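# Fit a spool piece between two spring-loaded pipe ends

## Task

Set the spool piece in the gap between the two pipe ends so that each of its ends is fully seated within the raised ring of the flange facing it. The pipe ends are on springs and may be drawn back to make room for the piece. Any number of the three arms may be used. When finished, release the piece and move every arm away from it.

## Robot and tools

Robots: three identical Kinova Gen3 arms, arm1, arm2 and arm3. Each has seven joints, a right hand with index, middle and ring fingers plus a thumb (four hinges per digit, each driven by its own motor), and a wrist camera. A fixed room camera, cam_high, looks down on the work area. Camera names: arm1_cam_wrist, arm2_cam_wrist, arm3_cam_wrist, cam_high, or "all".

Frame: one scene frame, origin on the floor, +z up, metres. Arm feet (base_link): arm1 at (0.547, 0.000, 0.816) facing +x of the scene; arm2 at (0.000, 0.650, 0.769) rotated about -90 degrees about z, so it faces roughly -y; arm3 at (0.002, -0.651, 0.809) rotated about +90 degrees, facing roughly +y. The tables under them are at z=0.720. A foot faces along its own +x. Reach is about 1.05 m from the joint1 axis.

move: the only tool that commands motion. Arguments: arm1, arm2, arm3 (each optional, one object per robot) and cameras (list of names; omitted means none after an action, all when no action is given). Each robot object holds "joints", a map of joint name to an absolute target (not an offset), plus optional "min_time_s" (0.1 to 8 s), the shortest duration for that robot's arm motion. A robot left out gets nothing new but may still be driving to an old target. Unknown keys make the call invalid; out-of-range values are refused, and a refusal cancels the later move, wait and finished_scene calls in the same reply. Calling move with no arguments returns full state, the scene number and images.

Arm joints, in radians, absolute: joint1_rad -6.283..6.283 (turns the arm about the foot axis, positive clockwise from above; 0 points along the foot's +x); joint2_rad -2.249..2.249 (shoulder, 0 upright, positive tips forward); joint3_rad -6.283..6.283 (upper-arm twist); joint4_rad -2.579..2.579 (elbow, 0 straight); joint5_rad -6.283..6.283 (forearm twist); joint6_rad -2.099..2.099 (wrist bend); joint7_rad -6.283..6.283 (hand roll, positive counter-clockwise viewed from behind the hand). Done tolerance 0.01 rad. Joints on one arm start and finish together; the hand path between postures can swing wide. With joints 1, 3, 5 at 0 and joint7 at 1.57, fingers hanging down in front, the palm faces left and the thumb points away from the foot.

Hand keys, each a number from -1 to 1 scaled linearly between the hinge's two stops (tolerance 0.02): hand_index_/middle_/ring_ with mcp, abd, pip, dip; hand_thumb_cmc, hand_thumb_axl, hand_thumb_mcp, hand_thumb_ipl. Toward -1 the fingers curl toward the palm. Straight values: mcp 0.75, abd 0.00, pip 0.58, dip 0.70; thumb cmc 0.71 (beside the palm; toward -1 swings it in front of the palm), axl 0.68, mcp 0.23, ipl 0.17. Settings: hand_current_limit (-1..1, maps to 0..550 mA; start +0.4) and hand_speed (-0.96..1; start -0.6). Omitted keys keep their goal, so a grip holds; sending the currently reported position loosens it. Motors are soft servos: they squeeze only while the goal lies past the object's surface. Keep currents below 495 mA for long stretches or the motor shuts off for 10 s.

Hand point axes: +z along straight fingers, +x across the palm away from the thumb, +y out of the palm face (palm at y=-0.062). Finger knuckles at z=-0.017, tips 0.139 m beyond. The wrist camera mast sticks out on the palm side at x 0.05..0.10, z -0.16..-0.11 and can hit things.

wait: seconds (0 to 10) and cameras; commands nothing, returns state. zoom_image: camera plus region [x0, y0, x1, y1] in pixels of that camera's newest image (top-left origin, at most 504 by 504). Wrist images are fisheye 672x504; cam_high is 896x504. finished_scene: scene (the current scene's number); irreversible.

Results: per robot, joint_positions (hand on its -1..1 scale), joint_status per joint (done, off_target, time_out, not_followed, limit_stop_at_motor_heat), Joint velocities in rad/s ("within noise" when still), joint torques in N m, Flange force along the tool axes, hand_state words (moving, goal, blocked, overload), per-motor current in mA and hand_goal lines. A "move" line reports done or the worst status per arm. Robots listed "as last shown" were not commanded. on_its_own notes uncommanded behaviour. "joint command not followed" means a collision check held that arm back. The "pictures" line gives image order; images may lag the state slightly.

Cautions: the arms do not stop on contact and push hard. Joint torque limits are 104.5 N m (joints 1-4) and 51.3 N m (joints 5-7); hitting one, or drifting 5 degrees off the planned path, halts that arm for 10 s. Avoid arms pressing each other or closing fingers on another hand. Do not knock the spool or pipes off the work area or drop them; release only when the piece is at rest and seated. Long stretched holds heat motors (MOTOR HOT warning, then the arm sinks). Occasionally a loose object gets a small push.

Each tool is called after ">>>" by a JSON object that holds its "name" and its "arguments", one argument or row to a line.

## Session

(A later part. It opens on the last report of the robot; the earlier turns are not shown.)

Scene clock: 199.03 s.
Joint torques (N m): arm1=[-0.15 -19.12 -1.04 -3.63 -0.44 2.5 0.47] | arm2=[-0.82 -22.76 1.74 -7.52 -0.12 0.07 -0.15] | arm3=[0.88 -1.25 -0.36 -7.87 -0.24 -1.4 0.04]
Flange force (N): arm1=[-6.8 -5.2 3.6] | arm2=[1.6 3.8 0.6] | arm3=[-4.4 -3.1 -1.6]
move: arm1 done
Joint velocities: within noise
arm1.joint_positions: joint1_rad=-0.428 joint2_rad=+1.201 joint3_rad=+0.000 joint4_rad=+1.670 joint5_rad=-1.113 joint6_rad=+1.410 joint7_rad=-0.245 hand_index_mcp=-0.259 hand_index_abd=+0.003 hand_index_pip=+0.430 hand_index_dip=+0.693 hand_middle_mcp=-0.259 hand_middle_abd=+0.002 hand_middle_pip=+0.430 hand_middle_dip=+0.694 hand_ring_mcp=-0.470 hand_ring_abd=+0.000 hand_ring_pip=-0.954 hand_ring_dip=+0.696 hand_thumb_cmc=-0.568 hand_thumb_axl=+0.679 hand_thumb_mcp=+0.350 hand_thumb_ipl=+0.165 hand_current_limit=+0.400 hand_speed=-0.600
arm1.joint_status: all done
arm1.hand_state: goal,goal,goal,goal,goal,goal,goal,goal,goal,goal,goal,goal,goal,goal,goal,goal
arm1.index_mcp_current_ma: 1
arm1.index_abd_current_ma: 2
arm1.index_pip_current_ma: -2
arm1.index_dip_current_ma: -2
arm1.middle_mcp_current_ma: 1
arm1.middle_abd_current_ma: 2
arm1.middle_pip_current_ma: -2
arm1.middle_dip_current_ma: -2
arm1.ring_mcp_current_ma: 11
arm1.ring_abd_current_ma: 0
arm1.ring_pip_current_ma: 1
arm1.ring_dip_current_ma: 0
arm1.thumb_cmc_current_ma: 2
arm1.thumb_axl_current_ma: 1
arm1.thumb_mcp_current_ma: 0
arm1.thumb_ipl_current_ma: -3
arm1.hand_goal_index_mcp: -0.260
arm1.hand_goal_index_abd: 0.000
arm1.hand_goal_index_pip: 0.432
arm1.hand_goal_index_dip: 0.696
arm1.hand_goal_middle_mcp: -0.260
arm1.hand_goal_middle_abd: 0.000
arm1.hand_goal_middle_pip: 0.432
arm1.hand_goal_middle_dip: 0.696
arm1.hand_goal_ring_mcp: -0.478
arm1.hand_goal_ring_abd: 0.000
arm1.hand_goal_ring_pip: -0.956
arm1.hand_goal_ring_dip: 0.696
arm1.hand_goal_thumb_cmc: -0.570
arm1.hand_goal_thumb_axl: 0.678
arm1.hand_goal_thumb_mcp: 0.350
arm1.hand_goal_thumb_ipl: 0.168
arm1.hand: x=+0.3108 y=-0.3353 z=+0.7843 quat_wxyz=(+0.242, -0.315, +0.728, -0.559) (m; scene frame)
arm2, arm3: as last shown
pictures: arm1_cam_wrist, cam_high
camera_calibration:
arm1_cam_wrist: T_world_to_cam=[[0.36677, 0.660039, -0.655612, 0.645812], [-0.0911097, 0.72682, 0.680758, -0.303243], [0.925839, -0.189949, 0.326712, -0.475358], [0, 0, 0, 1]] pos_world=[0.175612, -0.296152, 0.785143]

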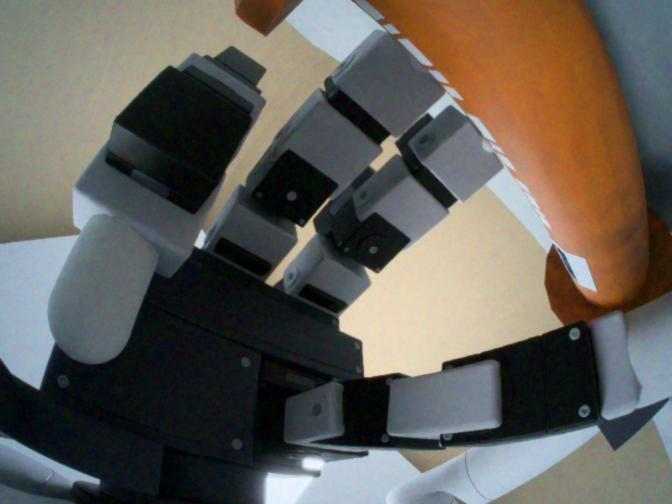

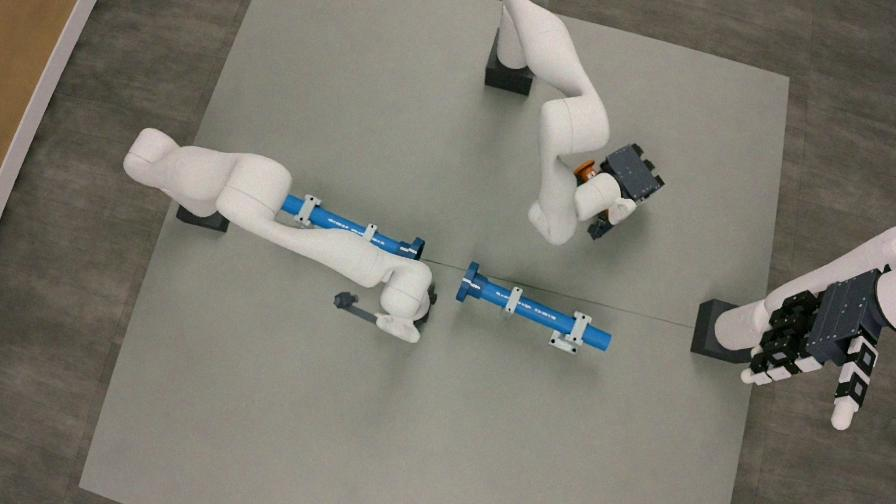

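>>> {"name": "move", "arguments": {
  "arm1": {"joints": {"hand_index_mcp": -0.355, "hand_middle_mcp": -0.355, "hand_index_pip": 0.39, "hand_middle_pip": 0.39, "hand_index_dip": 0.55, "hand_middle_dip": 0.55, "hand_thumb_mcp": 0.17, "hand_thumb_ipl": 0.08}}
}}

>>> {"name": "move", "arguments": {
  "arm1": {"joints": {"hand_index_mcp": -0.50, "hand_middle_mcp": -0.45, "hand_index_pip": 0.36, "hand_middle_pip": 0.36, "hand_index_dip": 0.5, "hand_middle_dip": 0.5, "hand_thumb_mcp": 0.11, "hand_thumb_ipl": 0.06}},
  "cameras": ["arm1_cam_wrist", "cam_high"]
}}

Scene clock: 202.90 s.
Joint torques (N m): arm1=[-0.26 -18.96 -1.13 -3.58 -0.45 2.49 0.44] | arm2=[-0.84 -22.75 1.81 -7.53 -0.12 0.04 -0.23] | arm3=[0.86 -1.27 -0.46 -7.9 -0.3 -1.43 0.06]
Flange force (N): arm1=[-6.9 -5.4 3.3] | arm2=[1.8 3.8 0.6] | arm3=[-4.3 -3.4 -1.5]
move: arm1 done
Joint velocities: within noise
arm1.joint_positions: joint1_rad=-0.428 joint2_rad=+1.201 joint3_rad=+0.000 joint4_rad=+1.670 joint5_rad=-1.113 joint6_rad=+1.410 joint7_rad=-0.245 hand_index_mcp=-0.351 hand_index_abd=+0.003 hand_index_pip=+0.393 hand_index_dip=+0.553 hand_middle_mcp=-0.352 hand_middle_abd=+0.002 hand_middle_pip=+0.393 hand_middle_dip=+0.553 hand_ring_mcp=-0.470 hand_ring_abd=+0.000 hand_ring_pip=-0.954 hand_ring_dip=+0.696 hand_thumb_cmc=-0.568 hand_thumb_axl=+0.679 hand_thumb_mcp=+0.175 hand_thumb_ipl=+0.084 hand_current_limit=+0.400 hand_speed=-0.600
arm1.joint_status: all done
arm1.hand_state: goal,goal,goal,goal,goal,goal,goal,goal,goal,goal,goal,goal,goal,goal,goal,goal
arm1.index_mcp_current_ma: 3
arm1.index_abd_current_ma: 2
arm1.index_pip_current_ma: 3
arm1.index_dip_current_ma: 3
arm1.middle_mcp_current_ma: 2
arm1.middle_abd_current_ma: 2
arm1.middle_pip_current_ma: 3
arm1.middle_dip_current_ma: 2
arm1.ring_mcp_current_ma: 11
arm1.ring_abd_current_ma: 0
arm1.ring_pip_current_ma: 1
arm1.ring_dip_current_ma: 0
arm1.thumb_cmc_current_ma: 2
arm1.thumb_axl_current_ma: 1
arm1.thumb_mcp_current_ma: 7
arm1.thumb_ipl_current_ma: 6
arm1.hand_goal_index_mcp: -0.354
arm1.hand_goal_index_abd: 0.000
arm1.hand_goal_index_pip: 0.390
arm1.hand_goal_index_dip: 0.550
arm1.hand_goal_middle_mcp: -0.354
arm1.hand_goal_middle_abd: 0.000
arm1.hand_goal_middle_pip: 0.390
arm1.hand_goal_middle_dip: 0.550
arm1.hand_goal_ring_mcp: -0.478
arm1.hand_goal_ring_abd: 0.000
arm1.hand_goal_ring_pip: -0.956
arm1.hand_goal_ring_dip: 0.696
arm1.hand_goal_thumb_cmc: -0.570
arm1.hand_goal_thumb_axl: 0.678
arm1.hand_goal_thumb_mcp: 0.170
arm1.hand_goal_thumb_ipl: 0.080
arm1.hand: x=+0.3108 y=-0.3353 z=+0.7843 quat_wxyz=(+0.242, -0.315, +0.728, -0.559) (m; scene frame)
arm2, arm3: as last shown
pictures: none

Scene clock: 203.40 s.
Joint torques (N m): arm1=[-0.13 -19.77 -1.32 -3.68 -0.53 2.85 0.44] | arm2=[-0.81 -22.78 1.69 -7.52 -0.15 0.01 -0.18] | arm3=[0.81 -1.25 -0.37 -7.8 -0.33 -1.42 0.05]
Flange force (N): arm1=[-7.1 -3.7 4.2] | arm2=[1.7 3.6 0.5] | arm3=[-4.5 -3.1 -2.0]
move: arm1 off_target
Joint velocities: within noise
arm1.joint_positions: joint1_rad=-0.428 joint2_rad=+1.201 joint3_rad=+0.000 joint4_rad=+1.670 joint5_rad=-1.113 joint6_rad=+1.410 joint7_rad=-0.245 hand_index_mcp=-0.355 hand_index_abd=-0.001 hand_index_pip=+0.391 hand_index_dip=+0.527 hand_middle_mcp=-0.367 hand_middle_abd=-0.001 hand_middle_pip=+0.390 hand_middle_dip=+0.528 hand_ring_mcp=-0.470 hand_ring_abd=+0.000 hand_ring_pip=-0.954 hand_ring_dip=+0.696 hand_thumb_cmc=-0.562 hand_thumb_axl=+0.679 hand_thumb_mcp=+0.171 hand_thumb_ipl=+0.085 hand_current_limit=+0.400 hand_speed=-0.600
arm1.joint_status: hand_index_mcp off_target (ended at -0.355, target -0.500); hand_index_pip off_target (ended at +0.391, target +0.360); hand_index_dip off_target (ended at +0.527, target +0.500); hand_middle_mcp off_target (ended at -0.367, target -0.450); hand_middle_pip off_target (ended at +0.390, target +0.360); hand_middle_dip off_target (ended at +0.528, target +0.500); hand_thumb_mcp off_target (ended at +0.171, target +0.110); hand_thumb_ipl off_target (ended at +0.085, target +0.060)
arm1.hand_state: blocked,goal,blocked,blocked,blocked,goal,blocked,blocked,goal,goal,goal,goal,goal,goal,blocked,blocked
arm1.index_mcp_current_ma: 385
arm1.index_abd_current_ma: 0
arm1.index_pip_current_ma: 68
arm1.index_dip_current_ma: 57
arm1.middle_mcp_current_ma: 274
arm1.middle_abd_current_ma: 0
arm1.middle_pip_current_ma: 64
arm1.middle_dip_current_ma: 58
arm1.ring_mcp_current_ma: 11
arm1.ring_abd_current_ma: 0
arm1.ring_pip_current_ma: 1
arm1.ring_dip_current_ma: 0
arm1.thumb_cmc_current_ma: 11
arm1.thumb_axl_current_ma: 1
arm1.thumb_mcp_current_ma: 237
arm1.thumb_ipl_current_ma: 73
arm1.hand_goal_index_mcp: -0.500
arm1.hand_goal_index_abd: 0.000
arm1.hand_goal_index_pip: 0.360
arm1.hand_goal_index_dip: 0.500
arm1.hand_goal_middle_mcp: -0.450
arm1.hand_goal_middle_abd: 0.000
arm1.hand_goal_middle_pip: 0.360
arm1.hand_goal_middle_dip: 0.500
arm1.hand_goal_ring_mcp: -0.478
arm1.hand_goal_ring_abd: 0.000
arm1.hand_goal_ring_pip: -0.956
arm1.hand_goal_ring_dip: 0.696
arm1.hand_goal_thumb_cmc: -0.570
arm1.hand_goal_thumb_axl: 0.678
arm1.hand_goal_thumb_mcp: 0.110
arm1.hand_goal_thumb_ipl: 0.060
arm1.hand: x=+0.3108 y=-0.3353 z=+0.7842 quat_wxyz=(+0.242, -0.315, +0.728, -0.559) (m; scene frame)
arm2.joint_positions: joint1_rad=+0.207 joint2_rad=+0.961 joint3_rad=+0.000 joint4_rad=+1.257 joint5_rad=+0.000 joint6_rad=+0.930 joint7_rad=+3.165 hand_index_mcp=+0.753 hand_index_abd=+0.000 hand_index_pip=-0.728 hand_index_dip=-0.027 hand_middle_mcp=+0.753 hand_middle_abd=+0.000 hand_middle_pip=-0.729 hand_middle_dip=-0.027 hand_ring_mcp=+0.753 hand_ring_abd=+0.000 hand_ring_pip=-0.729 hand_ring_dip=-0.027 hand_thumb_cmc=-0.569 hand_thumb_axl=+0.677 hand_thumb_mcp=+0.223 hand_thumb_ipl=+0.168 hand_current_limit=+0.400 hand_speed=-0.600
arm2.joint_status: not commanded
arm2.hand_state: goal,goal,goal,goal,goal,goal,goal,goal,goal,goal,goal,goal,goal,goal,goal,goal
arm2.index_mcp_current_ma: -1
arm2.index_abd_current_ma: 0
arm2.index_pip_current_ma: 16
arm2.index_dip_current_ma: 5
arm2.middle_mcp_current_ma: -1
arm2.middle_abd_current_ma: 0
arm2.middle_pip_current_ma: 13
arm2.middle_dip_current_ma: 6
arm2.ring_mcp_current_ma: -1
arm2.ring_abd_current_ma: 0
arm2.ring_pip_current_ma: 13
arm2.ring_dip_current_ma: 4
arm2.thumb_cmc_current_ma: 2
arm2.thumb_axl_current_ma: -1
arm2.thumb_mcp_current_ma: -6
arm2.thumb_ipl_current_ma: 0
arm2.hand_goal_index_mcp: 0.754
arm2.hand_goal_index_abd: 0.000
arm2.hand_goal_index_pip: -0.736
arm2.hand_goal_index_dip: -0.030
arm2.hand_goal_middle_mcp: 0.754
arm2.hand_goal_middle_abd: 0.000
arm2.hand_goal_middle_pip: -0.736
arm2.hand_goal_middle_dip: -0.030
arm2.hand_goal_ring_mcp: 0.754
arm2.hand_goal_ring_abd: 0.000
arm2.hand_goal_ring_pip: -0.736
arm2.hand_goal_ring_dip: -0.030
arm2.hand_goal_thumb_cmc: -0.570
arm2.hand_goal_thumb_axl: 0.678
arm2.hand_goal_thumb_mcp: 0.226
arm2.hand_goal_thumb_ipl: 0.168
arm2.hand: x=-0.0994 y=+0.1516 z=+0.8081 quat_wxyz=(-0.002, +0.082, +0.997, +0.000) (m; scene frame)
arm3: as last shown
pictures: arm1_cam_wrist, cam_high
camera_calibration:
arm1_cam_wrist: T_world_to_cam=[[0.366782, 0.659944, -0.655702, 0.645852], [-0.0910606, 0.726906, 0.680672, -0.303159], [0.925839, -0.18995, 0.326711, -0.475358], [0, 0, 0, 1]] pos_world=[0.175612, -0.296153, 0.785143]

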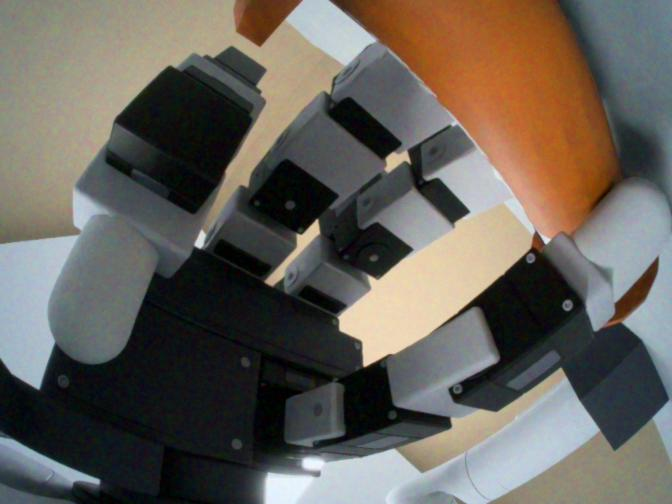

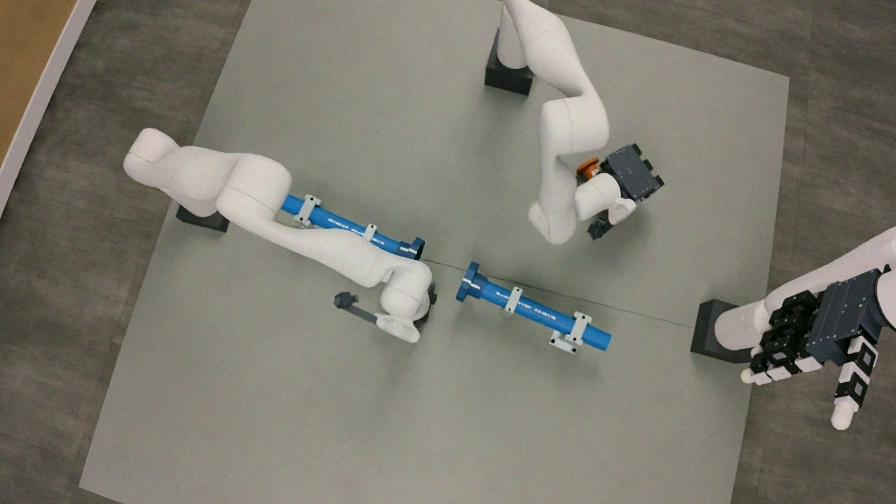

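>>> {"name": "move", "arguments": {
  "arm1": {"joints": {"joint1_rad": -0.4306, "joint2_rad": 0.9732, "joint4_rad": 1.7513, "joint5_rad": -1.0978, "joint6_rad": 1.4748, "joint7_rad": -0.3776}, "min_time_s": 3},
  "cameras": ["arm1_cam_wrist", "cam_high"]
}}

>>> {"name": "zoom_image", "arguments": {
  "camera": "cam_high",
  "region": [556, 120, 676, 240]
}}

Scene clock: 208.50 s.
Joint torques (N m): arm1=[-0.15 -19.2 -1.19 -4.93 -0.96 2.91 0.37] | arm2=[-0.82 -22.81 1.65 -7.55 -0.14 0.01 -0.17] | arm3=[0.84 -1.22 -0.45 -7.88 -0.28 -1.38 0.03]
Flange force (N): arm1=[-7.5 -1.2 4.9] | arm2=[1.7 3.7 0.6] | arm3=[-4.2 -3.3 -1.5]
move: arm1 done
Joint velocities: within noise
arm1.joint_positions: joint1_rad=-0.431 joint2_rad=+0.973 joint3_rad=+0.000 joint4_rad=+1.751 joint5_rad=-1.098 joint6_rad=+1.475 joint7_rad=-0.378 hand_index_mcp=-0.355 hand_index_abd=-0.005 hand_index_pip=+0.395 hand_index_dip=+0.527 hand_middle_mcp=-0.376 hand_middle_abd=-0.003 hand_middle_pip=+0.390 hand_middle_dip=+0.526 hand_ring_mcp=-0.470 hand_ring_abd=+0.000 hand_ring_pip=-0.954 hand_ring_dip=+0.696 hand_thumb_cmc=-0.554 hand_thumb_axl=+0.679 hand_thumb_mcp=+0.171 hand_thumb_ipl=+0.085 hand_current_limit=+0.400 hand_speed=-0.600
arm1.joint_status: all done
arm1.hand_state: blocked,goal,blocked,blocked,blocked,goal,blocked,blocked,goal,goal,goal,goal,goal,goal,blocked,blocked
arm1.index_mcp_current_ma: 385
arm1.index_abd_current_ma: -5
arm1.index_pip_current_ma: 78
arm1.index_dip_current_ma: 57
arm1.middle_mcp_current_ma: 235
arm1.middle_abd_current_ma: -3
arm1.middle_pip_current_ma: 64
arm1.middle_dip_current_ma: 53
arm1.ring_mcp_current_ma: 11
arm1.ring_abd_current_ma: 0
arm1.ring_pip_current_ma: 1
arm1.ring_dip_current_ma: 0
arm1.thumb_cmc_current_ma: 27
arm1.thumb_axl_current_ma: 1
arm1.thumb_mcp_current_ma: 237
arm1.thumb_ipl_current_ma: 74
arm1.hand_goal_index_mcp: -0.500
arm1.hand_goal_index_abd: 0.000
arm1.hand_goal_index_pip: 0.360
arm1.hand_goal_index_dip: 0.500
arm1.hand_goal_middle_mcp: -0.450
arm1.hand_goal_middle_abd: 0.000
arm1.hand_goal_middle_pip: 0.360
arm1.hand_goal_middle_dip: 0.500
arm1.hand_goal_ring_mcp: -0.478
arm1.hand_goal_ring_abd: 0.000
arm1.hand_goal_ring_pip: -0.956
arm1.hand_goal_ring_dip: 0.696
arm1.hand_goal_thumb_cmc: -0.570
arm1.hand_goal_thumb_axl: 0.678
arm1.hand_goal_thumb_mcp: 0.110
arm1.hand_goal_thumb_ipl: 0.060
arm1.hand: x=+0.3107 y=-0.3353 z=+0.8843 quat_wxyz=(+0.242, -0.315, +0.728, -0.559) (m; scene frame)
arm2, arm3: as last shown
pictures: arm1_cam_wrist, cam_high
camera_calibration:
arm1_cam_wrist: T_world_to_cam=[[0.366932, 0.660167, -0.655393, 0.711327], [-0.0909926, 0.726629, 0.680978, -0.371678], [0.925787, -0.190237, 0.326694, -0.507937], [0, 0, 0, 1]] pos_world=[0.175413, -0.296151, 0.885243]

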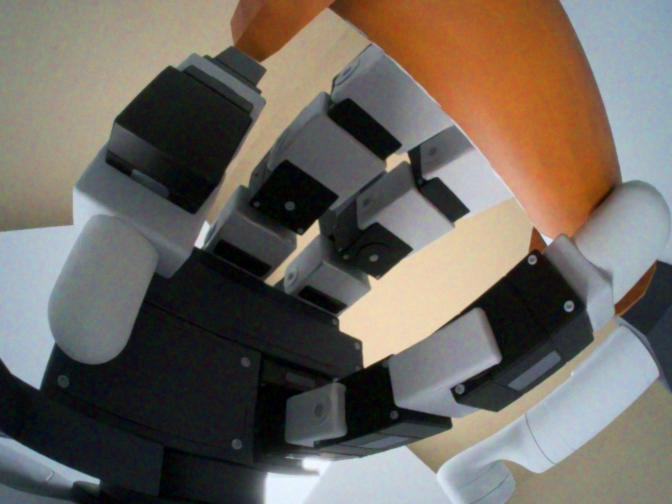

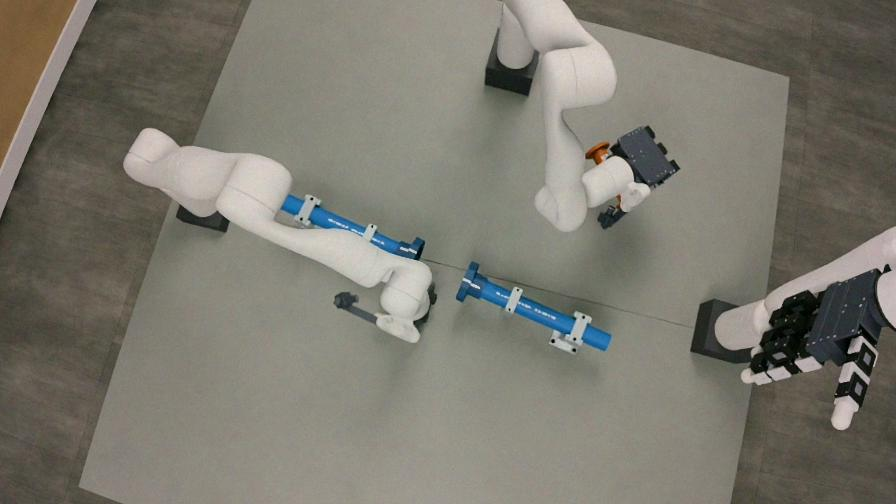

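Scaled by 4.200 from the camera's 896x504 image, which has a finer 1280x720 frame.

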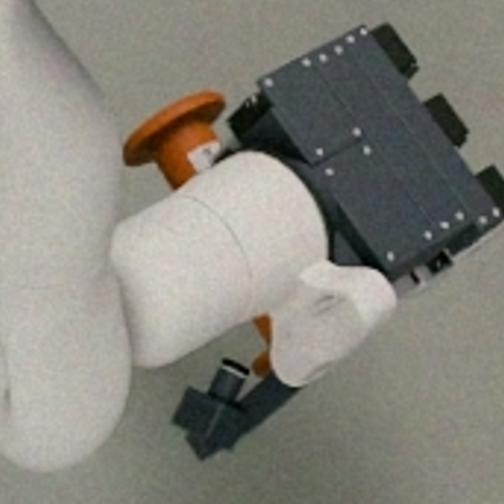

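>>> {"name": "move", "arguments": {
  "arm1": {"joints": {"joint1_rad": -0.1572, "joint2_rad": 0.5808, "joint4_rad": 2.4293, "joint5_rad": 0.0521, "joint6_rad": 0.1185, "joint7_rad": -0.355}, "min_time_s": 5},
  "arm2": {"joints": {"joint1_rad": 0.208, "joint2_rad": 0.9187, "joint4_rad": 1.3582, "joint6_rad": 0.8716, "joint7_rad": 3.1659}, "min_time_s": 4},
  "cameras": ["arm1_cam_wrist", "cam_high"]
}}

>>> {"name": "zoom_image", "arguments": {
  "camera": "cam_high",
  "region": [380, 180, 500, 300]
}}

Scene clock: 216.63 s.
Joint torques (N m): arm1=[0.12 -12.89 1.23 -4.12 0.13 -0.44 0.4] | arm2=[-0.85 -21.95 1.77 -7.21 -0.17 0.05 -0.2] | arm3=[0.91 -1.26 -0.43 -7.85 -0.3 -1.41 0.03]
Flange force (N): arm1=[-0.3 -8.5 2.6] | arm2=[1.9 3.5 0.6] | arm3=[-4.4 -3.4 -1.7]
move: arm1 done; arm2 done
Joint velocities: within noise
arm1.joint_positions: joint1_rad=-0.157 joint2_rad=+0.581 joint3_rad=+0.000 joint4_rad=+2.429 joint5_rad=+0.052 joint6_rad=+0.118 joint7_rad=-0.355 hand_index_mcp=-0.355 hand_index_abd=-0.006 hand_index_pip=+0.402 hand_index_dip=+0.527 hand_middle_mcp=-0.376 hand_middle_abd=-0.004 hand_middle_pip=+0.390 hand_middle_dip=+0.526 hand_ring_mcp=-0.470 hand_ring_abd=+0.000 hand_ring_pip=-0.954 hand_ring_dip=+0.696 hand_thumb_cmc=-0.553 hand_thumb_axl=+0.679 hand_thumb_mcp=+0.168 hand_thumb_ipl=+0.085 hand_current_limit=+0.400 hand_speed=-0.600
arm1.joint_status: all done
arm1.hand_state: blocked,goal,blocked,blocked,blocked,goal,blocked,blocked,goal,goal,goal,goal,goal,goal,blocked,blocked
arm1.index_mcp_current_ma: 385
arm1.index_abd_current_ma: -6
arm1.index_pip_current_ma: 100
arm1.index_dip_current_ma: 57
arm1.middle_mcp_current_ma: 235
arm1.middle_abd_current_ma: -4
arm1.middle_pip_current_ma: 64
arm1.middle_dip_current_ma: 53
arm1.ring_mcp_current_ma: 11
arm1.ring_abd_current_ma: 0
arm1.ring_pip_current_ma: 1
arm1.ring_dip_current_ma: 0
arm1.thumb_cmc_current_ma: 31
arm1.thumb_axl_current_ma: 1
arm1.thumb_mcp_current_ma: 222
arm1.thumb_ipl_current_ma: 74
arm1.hand_goal_index_mcp: -0.500
arm1.hand_goal_index_abd: 0.000
arm1.hand_goal_index_pip: 0.360
arm1.hand_goal_index_dip: 0.500
arm1.hand_goal_middle_mcp: -0.450
arm1.hand_goal_middle_abd: 0.000
arm1.hand_goal_middle_pip: 0.360
arm1.hand_goal_middle_dip: 0.500
arm1.hand_goal_ring_mcp: -0.478
arm1.hand_goal_ring_abd: 0.000
arm1.hand_goal_ring_pip: -0.956
arm1.hand_goal_ring_dip: 0.696
arm1.hand_goal_thumb_cmc: -0.570
arm1.hand_goal_thumb_axl: 0.678
arm1.hand_goal_thumb_mcp: 0.110
arm1.hand_goal_thumb_ipl: 0.060
arm1.hand: x=+0.1895 y=+0.0239 z=+0.8353 quat_wxyz=(+0.000, -0.647, +0.762, -0.001) (m; scene frame)
arm2.joint_positions: joint1_rad=+0.208 joint2_rad=+0.919 joint3_rad=+0.000 joint4_rad=+1.358 joint5_rad=+0.000 joint6_rad=+0.872 joint7_rad=+3.166 hand_index_mcp=+0.753 hand_index_abd=+0.000 hand_index_pip=-0.728 hand_index_dip=-0.027 hand_middle_mcp=+0.753 hand_middle_abd=+0.000 hand_middle_pip=-0.729 hand_middle_dip=-0.027 hand_ring_mcp=+0.753 hand_ring_abd=+0.000 hand_ring_pip=-0.729 hand_ring_dip=-0.027 hand_thumb_cmc=-0.569 hand_thumb_axl=+0.677 hand_thumb_mcp=+0.223 hand_thumb_ipl=+0.168 hand_current_limit=+0.400 hand_speed=-0.600
arm2.joint_status: all done
arm2.hand_state: goal,goal,goal,goal,goal,goal,goal,goal,goal,goal,goal,goal,goal,goal,goal,goal
arm2.index_mcp_current_ma: -1
arm2.index_abd_current_ma: 0
arm2.index_pip_current_ma: 16
arm2.index_dip_current_ma: 5
arm2.middle_mcp_current_ma: -1
arm2.middle_abd_current_ma: 0
arm2.middle_pip_current_ma: 13
arm2.middle_dip_current_ma: 6
arm2.ring_mcp_current_ma: -1
arm2.ring_abd_current_ma: 0
arm2.ring_pip_current_ma: 13
arm2.ring_dip_current_ma: 4
arm2.thumb_cmc_current_ma: 2
arm2.thumb_axl_current_ma: -1
arm2.thumb_mcp_current_ma: -6
arm2.thumb_ipl_current_ma: 0
arm2.hand_goal_index_mcp: 0.754
arm2.hand_goal_index_abd: 0.000
arm2.hand_goal_index_pip: -0.736
arm2.hand_goal_index_dip: -0.030
arm2.hand_goal_middle_mcp: 0.754
arm2.hand_goal_middle_abd: 0.000
arm2.hand_goal_middle_pip: -0.736
arm2.hand_goal_middle_dip: -0.030
arm2.hand_goal_ring_mcp: 0.754
arm2.hand_goal_ring_abd: 0.000
arm2.hand_goal_ring_pip: -0.736
arm2.hand_goal_ring_dip: -0.030
arm2.hand_goal_thumb_cmc: -0.570
arm2.hand_goal_thumb_axl: 0.678
arm2.hand_goal_thumb_mcp: 0.226
arm2.hand_goal_thumb_ipl: 0.168
arm2.hand: x=-0.0956 y=+0.1733 z=+0.8082 quat_wxyz=(-0.002, +0.082, +0.997, +0.000) (m; scene frame)
arm3: as last shown
pictures: arm1_cam_wrist, cam_high
camera_calibration:
arm1_cam_wrist: T_world_to_cam=[[-0.553203, 0.833002, 0.0086319, 0.102053], [0.580859, 0.378284, 0.720767, -0.762539], [0.597135, 0.403744, -0.693124, 0.588458], [0, 0, 0, 1]] pos_world=[0.147994, -0.0341408, 0.956606]

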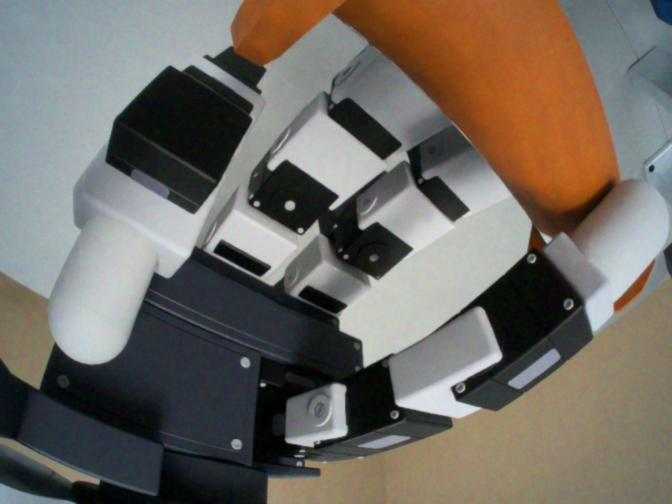

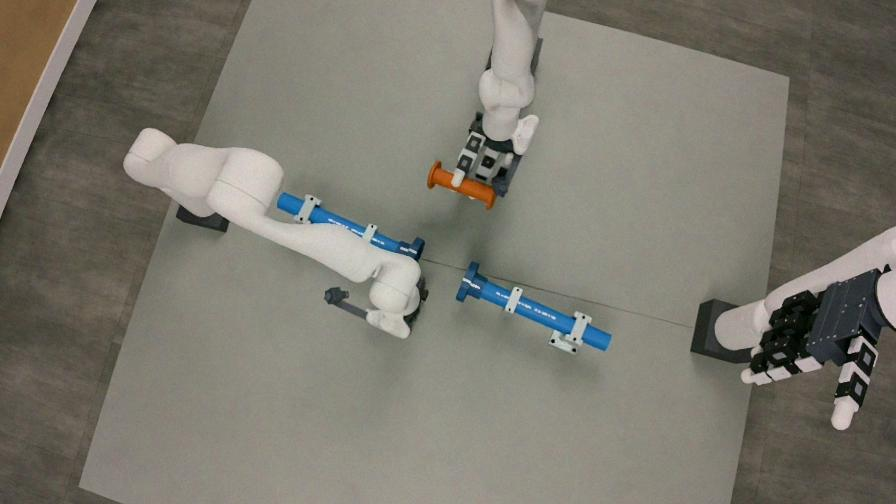

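Scaled by 4.200 from the camera's 896x504 image, which has a finer 1280x720 frame.

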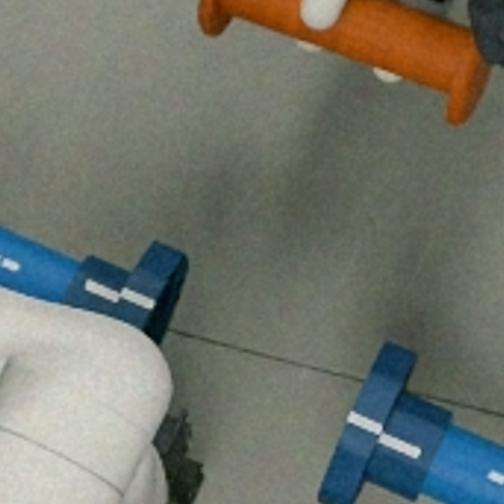

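>>> {"name": "move", "arguments": {
  "arm2": {"joints": {"joint1_rad": 0.2094, "joint2_rad": 0.876, "joint4_rad": 1.4608, "joint6_rad": 0.8118, "joint7_rad": 3.1672}, "min_time_s": 3},
  "cameras": ["cam_high"]
}}

>>> {"name": "zoom_image", "arguments": {
  "camera": "cam_high",
  "region": [380, 180, 500, 300]
}}

>>> {"name": "zoom_image", "arguments": {
  "camera": "cam_high",
  "region": [420, 145, 510, 225]
}}

Scene clock: 222.77 s.
Joint torques (N m): arm1=[0.05 -12.96 1.29 -4.11 0.19 -0.42 0.43] | arm2=[-1.74 -19.25 0.81 0.74 0.3 4.87 0.84] | arm3=[0.8 -1.23 -0.4 -7.81 -0.28 -1.4 0.07]
Flange force (N): arm1=[-0.4 -8.4 2.9] | arm2=[2.9 -13.5 4.3] | arm3=[-4.5 -3.1 -1.8]
move: arm2 done
Joint velocities: within noise
arm1: as last shown
arm2.joint_positions: joint1_rad=+0.209 joint2_rad=+0.876 joint3_rad=+0.000 joint4_rad=+1.461 joint5_rad=+0.000 joint6_rad=+0.812 joint7_rad=+3.167 hand_index_mcp=+0.764 hand_index_abd=+0.000 hand_index_pip=-0.728 hand_index_dip=-0.027 hand_middle_mcp=+0.753 hand_middle_abd=+0.000 hand_middle_pip=-0.729 hand_middle_dip=-0.027 hand_ring_mcp=+0.753 hand_ring_abd=+0.000 hand_ring_pip=-0.729 hand_ring_dip=-0.027 hand_thumb_cmc=-0.569 hand_thumb_axl=+0.677 hand_thumb_mcp=+0.223 hand_thumb_ipl=+0.168 hand_current_limit=+0.400 hand_speed=-0.600
arm2.joint_status: all done
arm2.hand_state: goal,goal,goal,goal,goal,goal,goal,goal,goal,goal,goal,goal,goal,goal,goal,goal
arm2.index_mcp_current_ma: 23
arm2.index_abd_current_ma: 0
arm2.index_pip_current_ma: 16
arm2.index_dip_current_ma: 5
arm2.middle_mcp_current_ma: -1
arm2.middle_abd_current_ma: 0
arm2.middle_pip_current_ma: 13
arm2.middle_dip_current_ma: 6
arm2.ring_mcp_current_ma: -1
arm2.ring_abd_current_ma: 0
arm2.ring_pip_current_ma: 13
arm2.ring_dip_current_ma: 4
arm2.thumb_cmc_current_ma: 2
arm2.thumb_axl_current_ma: -1
arm2.thumb_mcp_current_ma: -6
arm2.thumb_ipl_current_ma: 0
arm2.hand_goal_index_mcp: 0.754
arm2.hand_goal_index_abd: 0.000
arm2.hand_goal_index_pip: -0.736
arm2.hand_goal_index_dip: -0.030
arm2.hand_goal_middle_mcp: 0.754
arm2.hand_goal_middle_abd: 0.000
arm2.hand_goal_middle_pip: -0.736
arm2.hand_goal_middle_dip: -0.030
arm2.hand_goal_ring_mcp: 0.754
arm2.hand_goal_ring_abd: 0.000
arm2.hand_goal_ring_pip: -0.736
arm2.hand_goal_ring_dip: -0.030
arm2.hand_goal_thumb_cmc: -0.570
arm2.hand_goal_thumb_axl: 0.678
arm2.hand_goal_thumb_mcp: 0.226
arm2.hand_goal_thumb_ipl: 0.168
arm2.hand: x=-0.0919 y=+0.1970 z=+0.8081 quat_wxyz=(-0.002, +0.082, +0.997, +0.000) (m; scene frame)
arm3.joint_positions: joint1_rad=-0.868 joint2_rad=-0.482 joint3_rad=-0.019 joint4_rad=+1.383 joint5_rad=+0.057 joint6_rad=+1.867 joint7_rad=+1.872 hand_index_mcp=+0.753 hand_index_abd=+0.000 hand_index_pip=+0.577 hand_index_dip=+0.696 hand_middle_mcp=+0.753 hand_middle_abd=+0.000 hand_middle_pip=+0.577 hand_middle_dip=+0.696 hand_ring_mcp=+0.753 hand_ring_abd=+0.000 hand_ring_pip=+0.577 hand_ring_dip=+0.696 hand_thumb_cmc=+0.714 hand_thumb_axl=+0.677 hand_thumb_mcp=+0.224 hand_thumb_ipl=+0.168 hand_current_limit=+0.400 hand_speed=-0.600
arm3.joint_status: not commanded
arm3.hand_state: goal,goal,goal,goal,goal,goal,goal,goal,goal,goal,goal,goal,goal,goal,goal,goal
arm3.index_mcp_current_ma: 0
arm3.index_abd_current_ma: 0
arm3.index_pip_current_ma: 0
arm3.index_dip_current_ma: 0
arm3.middle_mcp_current_ma: 0
arm3.middle_abd_current_ma: 0
arm3.middle_pip_current_ma: 0
arm3.middle_dip_current_ma: 0
arm3.ring_mcp_current_ma: 0
arm3.ring_abd_current_ma: 0
arm3.ring_pip_current_ma: 0
arm3.ring_dip_current_ma: 0
arm3.thumb_cmc_current_ma: 0
arm3.thumb_axl_current_ma: 0
arm3.thumb_mcp_current_ma: -1
arm3.thumb_ipl_current_ma: 0
arm3.hand_goal_index_mcp: 0.754
arm3.hand_goal_index_abd: 0.000
arm3.hand_goal_index_pip: 0.576
arm3.hand_goal_index_dip: 0.696
arm3.hand_goal_middle_mcp: 0.754
arm3.hand_goal_middle_abd: 0.000
arm3.hand_goal_middle_pip: 0.576
arm3.hand_goal_middle_dip: 0.696
arm3.hand_goal_ring_mcp: 0.754
arm3.hand_goal_ring_abd: 0.000
arm3.hand_goal_ring_pip: 0.576
arm3.hand_goal_ring_dip: 0.696
arm3.hand_goal_thumb_cmc: 0.714
arm3.hand_goal_thumb_axl: 0.678
arm3.hand_goal_thumb_mcp: 0.226
arm3.hand_goal_thumb_ipl: 0.168
arm3.hand: x=-0.1526 y=-0.5810 z=+1.3755 quat_wxyz=(+0.116, -0.959, +0.214, +0.147) (m; scene frame)
pictures: cam_high

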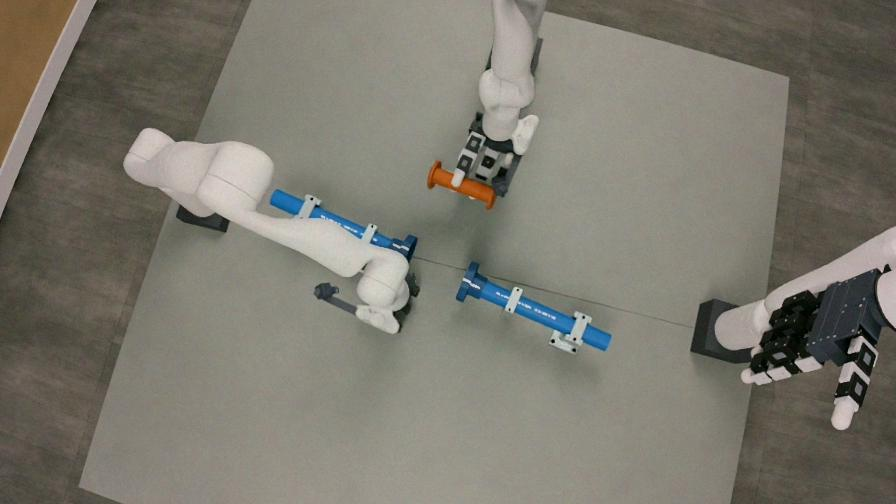

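Scaled by 4.200 from the camera's 896x504 image, which has a finer 1280x720 frame.

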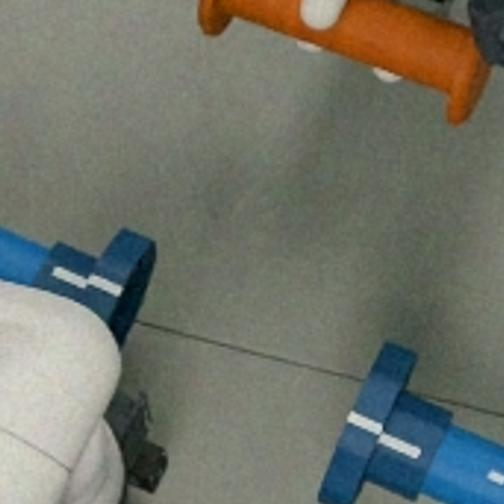

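Scaled by 5.600 from the camera's 896x504 image, which has a finer 1280x720 frame.

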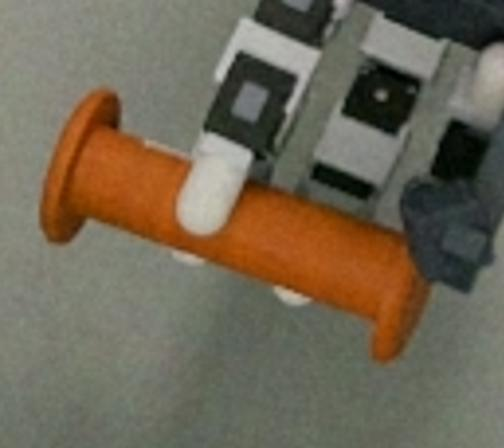

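>>> {"name": "move", "arguments": {
  "arm2": {"joints": {"joint1_rad": 0.2105, "joint2_rad": 0.8423, "joint4_rad": 1.5425, "joint6_rad": 0.7638, "joint7_rad": 3.1683}, "min_time_s": 2.5},
  "cameras": ["cam_high"]
}}

>>> {"name": "zoom_image", "arguments": {
  "camera": "cam_high",
  "region": [380, 200, 500, 320]
}}

Scene clock: 229.63 s.
Joint torques (N m): arm1=[0.06 -13.02 1.2 -4.06 0.18 -0.43 0.39] | arm2=[-2.58 -14.67 0.08 9.54 1 9.61 1.87] | arm3=[0.9 -1.29 -0.43 -7.87 -0.3 -1.43 0.05]
Flange force (N): arm1=[-0.4 -8.2 3.2] | arm2=[3.9 -29.4 4.4] | arm3=[-4.4 -3.3 -1.7]
move: arm2 done
Joint velocities: within noise
arm1, arm3: as last shown
arm2.joint_positions: joint1_rad=+0.210 joint2_rad=+0.842 joint3_rad=+0.000 joint4_rad=+1.542 joint5_rad=+0.000 joint6_rad=+0.764 joint7_rad=+3.168 hand_index_mcp=+0.771 hand_index_abd=+0.000 hand_index_pip=-0.728 hand_index_dip=-0.027 hand_middle_mcp=+0.753 hand_middle_abd=+0.000 hand_middle_pip=-0.729 hand_middle_dip=-0.027 hand_ring_mcp=+0.753 hand_ring_abd=+0.000 hand_ring_pip=-0.729 hand_ring_dip=-0.027 hand_thumb_cmc=-0.569 hand_thumb_axl=+0.677 hand_thumb_mcp=+0.223 hand_thumb_ipl=+0.168 hand_current_limit=+0.400 hand_speed=-0.600
arm2.joint_status: all done
arm2.hand_state: goal,goal,goal,goal,goal,goal,goal,goal,goal,goal,goal,goal,goal,goal,goal,goal
arm2.index_mcp_current_ma: 44
arm2.index_abd_current_ma: 0
arm2.index_pip_current_ma: 16
arm2.index_dip_current_ma: 5
arm2.middle_mcp_current_ma: -1
arm2.middle_abd_current_ma: 0
arm2.middle_pip_current_ma: 13
arm2.middle_dip_current_ma: 6
arm2.ring_mcp_current_ma: -1
arm2.ring_abd_current_ma: 0
arm2.ring_pip_current_ma: 13
arm2.ring_dip_current_ma: 4
arm2.thumb_cmc_current_ma: 2
arm2.thumb_axl_current_ma: -1
arm2.thumb_mcp_current_ma: -6
arm2.thumb_ipl_current_ma: 0
arm2.hand_goal_index_mcp: 0.754
arm2.hand_goal_index_abd: 0.000
arm2.hand_goal_index_pip: -0.736
arm2.hand_goal_index_dip: -0.030
arm2.hand_goal_middle_mcp: 0.754
arm2.hand_goal_middle_abd: 0.000
arm2.hand_goal_middle_pip: -0.736
arm2.hand_goal_middle_dip: -0.030
arm2.hand_goal_ring_mcp: 0.754
arm2.hand_goal_ring_abd: 0.000
arm2.hand_goal_ring_pip: -0.736
arm2.hand_goal_ring_dip: -0.030
arm2.hand_goal_thumb_cmc: -0.570
arm2.hand_goal_thumb_axl: 0.678
arm2.hand_goal_thumb_mcp: 0.226
arm2.hand_goal_thumb_ipl: 0.168
arm2.hand: x=-0.0887 y=+0.2167 z=+0.8081 quat_wxyz=(-0.002, +0.082, +0.997, +0.000) (m; scene frame)
pictures: cam_high

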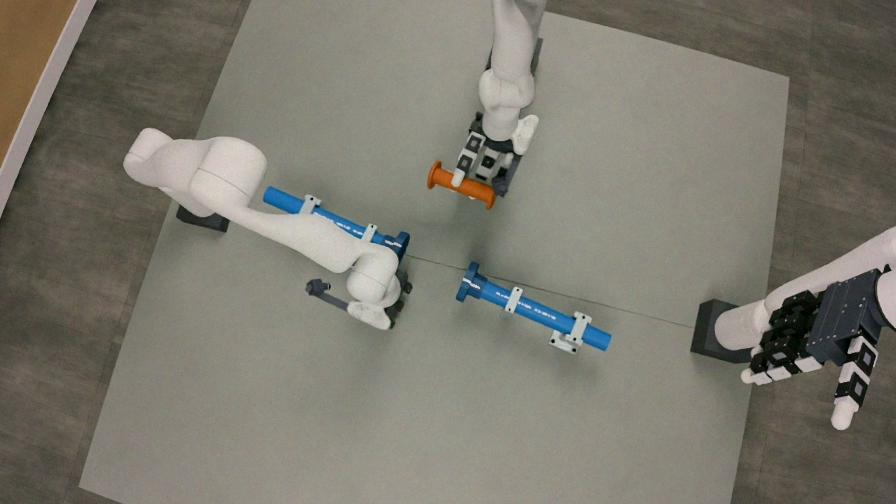

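Scaled by 4.200 from the camera's 896x504 image, which has a finer 1280x720 frame.

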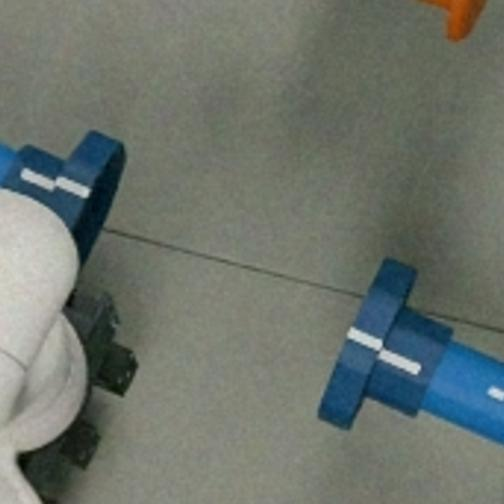

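>>> {"name": "wait", "arguments": {
  "seconds": 0.1,
  "cameras": ["arm2_cam_wrist", "cam_high"]
}}

>>> {"name": "zoom_image", "arguments": {
  "camera": "arm2_cam_wrist",
  "region": [330, 180, 672, 436]
}}

Scene clock: 241.33 s.
Joint torques (N m): arm1=[0.04 -12.99 1.21 -4.13 0.16 -0.44 0.4] | arm2=[-2.51 -14.71 -0.01 9.69 1.03 9.61 1.84] | arm3=[0.9 -1.24 -0.37 -7.79 -0.29 -1.39 0.06]
Flange force (N): arm1=[-0.5 -8.4 3.0] | arm2=[3.8 -30.1 4.4] | arm3=[-4.5 -3.1 -1.9]
Joint velocities: within noise
arm1.joint_positions: joint1_rad=-0.157 joint2_rad=+0.581 joint3_rad=+0.000 joint4_rad=+2.429 joint5_rad=+0.052 joint6_rad=+0.118 joint7_rad=-0.355 hand_index_mcp=-0.355 hand_index_abd=-0.006 hand_index_pip=+0.402 hand_index_dip=+0.527 hand_middle_mcp=-0.376 hand_middle_abd=-0.004 hand_middle_pip=+0.390 hand_middle_dip=+0.526 hand_ring_mcp=-0.470 hand_ring_abd=+0.000 hand_ring_pip=-0.954 hand_ring_dip=+0.696 hand_thumb_cmc=-0.553 hand_thumb_axl=+0.679 hand_thumb_mcp=+0.168 hand_thumb_ipl=+0.085 hand_current_limit=+0.400 hand_speed=-0.600
arm1.joint_status: not commanded
arm1.hand_state: blocked,goal,blocked,blocked,blocked,goal,blocked,blocked,goal,goal,goal,goal,goal,goal,blocked,blocked
arm1.index_mcp_current_ma: 385
arm1.index_abd_current_ma: -6
arm1.index_pip_current_ma: 100
arm1.index_dip_current_ma: 57
arm1.middle_mcp_current_ma: 235
arm1.middle_abd_current_ma: -4
arm1.middle_pip_current_ma: 64
arm1.middle_dip_current_ma: 53
arm1.ring_mcp_current_ma: 11
arm1.ring_abd_current_ma: 0
arm1.ring_pip_current_ma: 1
arm1.ring_dip_current_ma: 0
arm1.thumb_cmc_current_ma: 31
arm1.thumb_axl_current_ma: 1
arm1.thumb_mcp_current_ma: 222
arm1.thumb_ipl_current_ma: 74
arm1.hand_goal_index_mcp: -0.500
arm1.hand_goal_index_abd: 0.000
arm1.hand_goal_index_pip: 0.360
arm1.hand_goal_index_dip: 0.500
arm1.hand_goal_middle_mcp: -0.450
arm1.hand_goal_middle_abd: 0.000
arm1.hand_goal_middle_pip: 0.360
arm1.hand_goal_middle_dip: 0.500
arm1.hand_goal_ring_mcp: -0.478
arm1.hand_goal_ring_abd: 0.000
arm1.hand_goal_ring_pip: -0.956
arm1.hand_goal_ring_dip: 0.696
arm1.hand_goal_thumb_cmc: -0.570
arm1.hand_goal_thumb_axl: 0.678
arm1.hand_goal_thumb_mcp: 0.110
arm1.hand_goal_thumb_ipl: 0.060
arm1.hand: x=+0.1895 y=+0.0239 z=+0.8353 quat_wxyz=(+0.000, -0.647, +0.762, -0.001) (m; scene frame)
arm2.joint_positions: joint1_rad=+0.210 joint2_rad=+0.842 joint3_rad=+0.000 joint4_rad=+1.542 joint5_rad=+0.000 joint6_rad=+0.764 joint7_rad=+3.168 hand_index_mcp=+0.771 hand_index_abd=+0.000 hand_index_pip=-0.728 hand_index_dip=-0.027 hand_middle_mcp=+0.753 hand_middle_abd=+0.000 hand_middle_pip=-0.729 hand_middle_dip=-0.027 hand_ring_mcp=+0.753 hand_ring_abd=+0.000 hand_ring_pip=-0.729 hand_ring_dip=-0.027 hand_thumb_cmc=-0.569 hand_thumb_axl=+0.677 hand_thumb_mcp=+0.223 hand_thumb_ipl=+0.168 hand_current_limit=+0.400 hand_speed=-0.600
arm2.joint_status: all done
arm2.hand_state: goal,goal,goal,goal,goal,goal,goal,goal,goal,goal,goal,goal,goal,goal,goal,goal
arm2.index_mcp_current_ma: 44
arm2.index_abd_current_ma: 0
arm2.index_pip_current_ma: 16
arm2.index_dip_current_ma: 5
arm2.middle_mcp_current_ma: -1
arm2.middle_abd_current_ma: 0
arm2.middle_pip_current_ma: 13
arm2.middle_dip_current_ma: 6
arm2.ring_mcp_current_ma: -1
arm2.ring_abd_current_ma: 0
arm2.ring_pip_current_ma: 13
arm2.ring_dip_current_ma: 4
arm2.thumb_cmc_current_ma: 2
arm2.thumb_axl_current_ma: -1
arm2.thumb_mcp_current_ma: -6
arm2.thumb_ipl_current_ma: 0
arm2.hand_goal_index_mcp: 0.754
arm2.hand_goal_index_abd: 0.000
arm2.hand_goal_index_pip: -0.736
arm2.hand_goal_index_dip: -0.030
arm2.hand_goal_middle_mcp: 0.754
arm2.hand_goal_middle_abd: 0.000
arm2.hand_goal_middle_pip: -0.736
arm2.hand_goal_middle_dip: -0.030
arm2.hand_goal_ring_mcp: 0.754
arm2.hand_goal_ring_abd: 0.000
arm2.hand_goal_ring_pip: -0.736
arm2.hand_goal_ring_dip: -0.030
arm2.hand_goal_thumb_cmc: -0.570
arm2.hand_goal_thumb_axl: 0.678
arm2.hand_goal_thumb_mcp: 0.226
arm2.hand_goal_thumb_ipl: 0.168
arm2.hand: x=-0.0887 y=+0.2167 z=+0.8081 quat_wxyz=(-0.002, +0.082, +0.997, +0.000) (m; scene frame)
arm3.joint_positions: joint1_rad=-0.868 joint2_rad=-0.482 joint3_rad=-0.019 joint4_rad=+1.383 joint5_rad=+0.057 joint6_rad=+1.867 joint7_rad=+1.872 hand_index_mcp=+0.753 hand_index_abd=+0.000 hand_index_pip=+0.577 hand_index_dip=+0.696 hand_middle_mcp=+0.753 hand_middle_abd=+0.000 hand_middle_pip=+0.577 hand_middle_dip=+0.696 hand_ring_mcp=+0.753 hand_ring_abd=+0.000 hand_ring_pip=+0.577 hand_ring_dip=+0.696 hand_thumb_cmc=+0.714 hand_thumb_axl=+0.677 hand_thumb_mcp=+0.224 hand_thumb_ipl=+0.168 hand_current_limit=+0.400 hand_speed=-0.600
arm3.joint_status: not commanded
arm3.hand_state: goal,goal,goal,goal,goal,goal,goal,goal,goal,goal,goal,goal,goal,goal,goal,goal
arm3.index_mcp_current_ma: 0
arm3.index_abd_current_ma: 0
arm3.index_pip_current_ma: 0
arm3.index_dip_current_ma: 0
arm3.middle_mcp_current_ma: 0
arm3.middle_abd_current_ma: 0
arm3.middle_pip_current_ma: 0
arm3.middle_dip_current_ma: 0
arm3.ring_mcp_current_ma: 0
arm3.ring_abd_current_ma: 0
arm3.ring_pip_current_ma: 0
arm3.ring_dip_current_ma: 0
arm3.thumb_cmc_current_ma: 0
arm3.thumb_axl_current_ma: 0
arm3.thumb_mcp_current_ma: -1
arm3.thumb_ipl_current_ma: 0
arm3.hand_goal_index_mcp: 0.754
arm3.hand_goal_index_abd: 0.000
arm3.hand_goal_index_pip: 0.576
arm3.hand_goal_index_dip: 0.696
arm3.hand_goal_middle_mcp: 0.754
arm3.hand_goal_middle_abd: 0.000
arm3.hand_goal_middle_pip: 0.576
arm3.hand_goal_middle_dip: 0.696
arm3.hand_goal_ring_mcp: 0.754
arm3.hand_goal_ring_abd: 0.000
arm3.hand_goal_ring_pip: 0.576
arm3.hand_goal_ring_dip: 0.696
arm3.hand_goal_thumb_cmc: 0.714
arm3.hand_goal_thumb_axl: 0.678
arm3.hand_goal_thumb_mcp: 0.226
arm3.hand_goal_thumb_ipl: 0.168
arm3.hand: x=-0.1526 y=-0.5810 z=+1.3755 quat_wxyz=(+0.116, -0.959, +0.214, +0.147) (m; scene frame)
wait: 0.10 s; at rest from the start
pictures: arm2_cam_wrist, cam_high
camera_calibration:
arm2_cam_wrist: T_world_to_cam=[[0.851824, 0.523312, -0.0232482, 0.0123209], [0.37105, -0.571461, 0.731952, -0.486848], [0.369754, -0.63212, -0.68096, 0.846981], [0, 0, 0, 1]] pos_world=[-0.143025, 0.250732, 0.933395]

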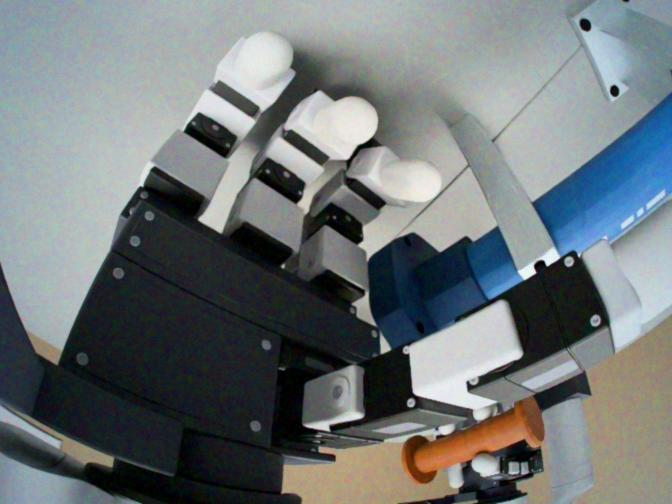

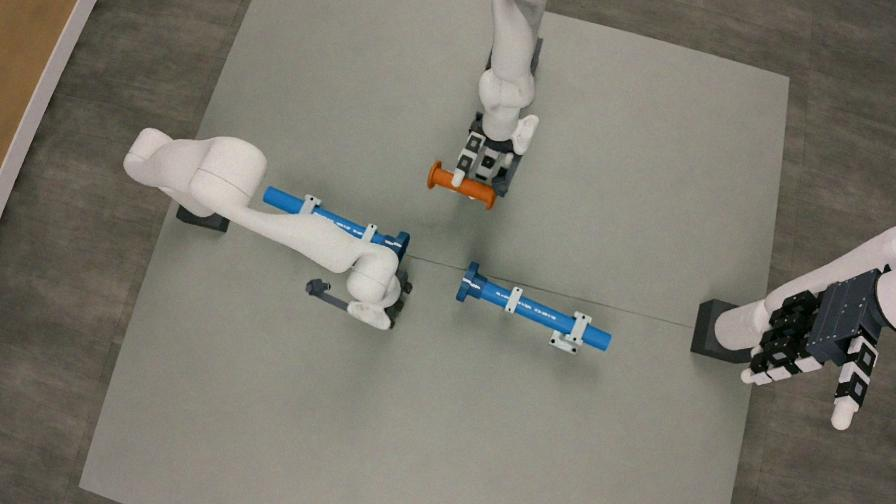

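Scaled by 1.474 from the camera's 672x504 image, which has a finer 960x720 frame.

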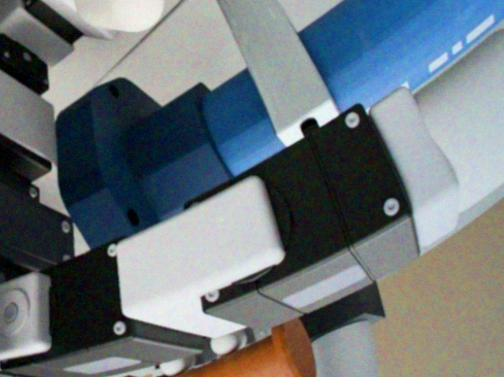

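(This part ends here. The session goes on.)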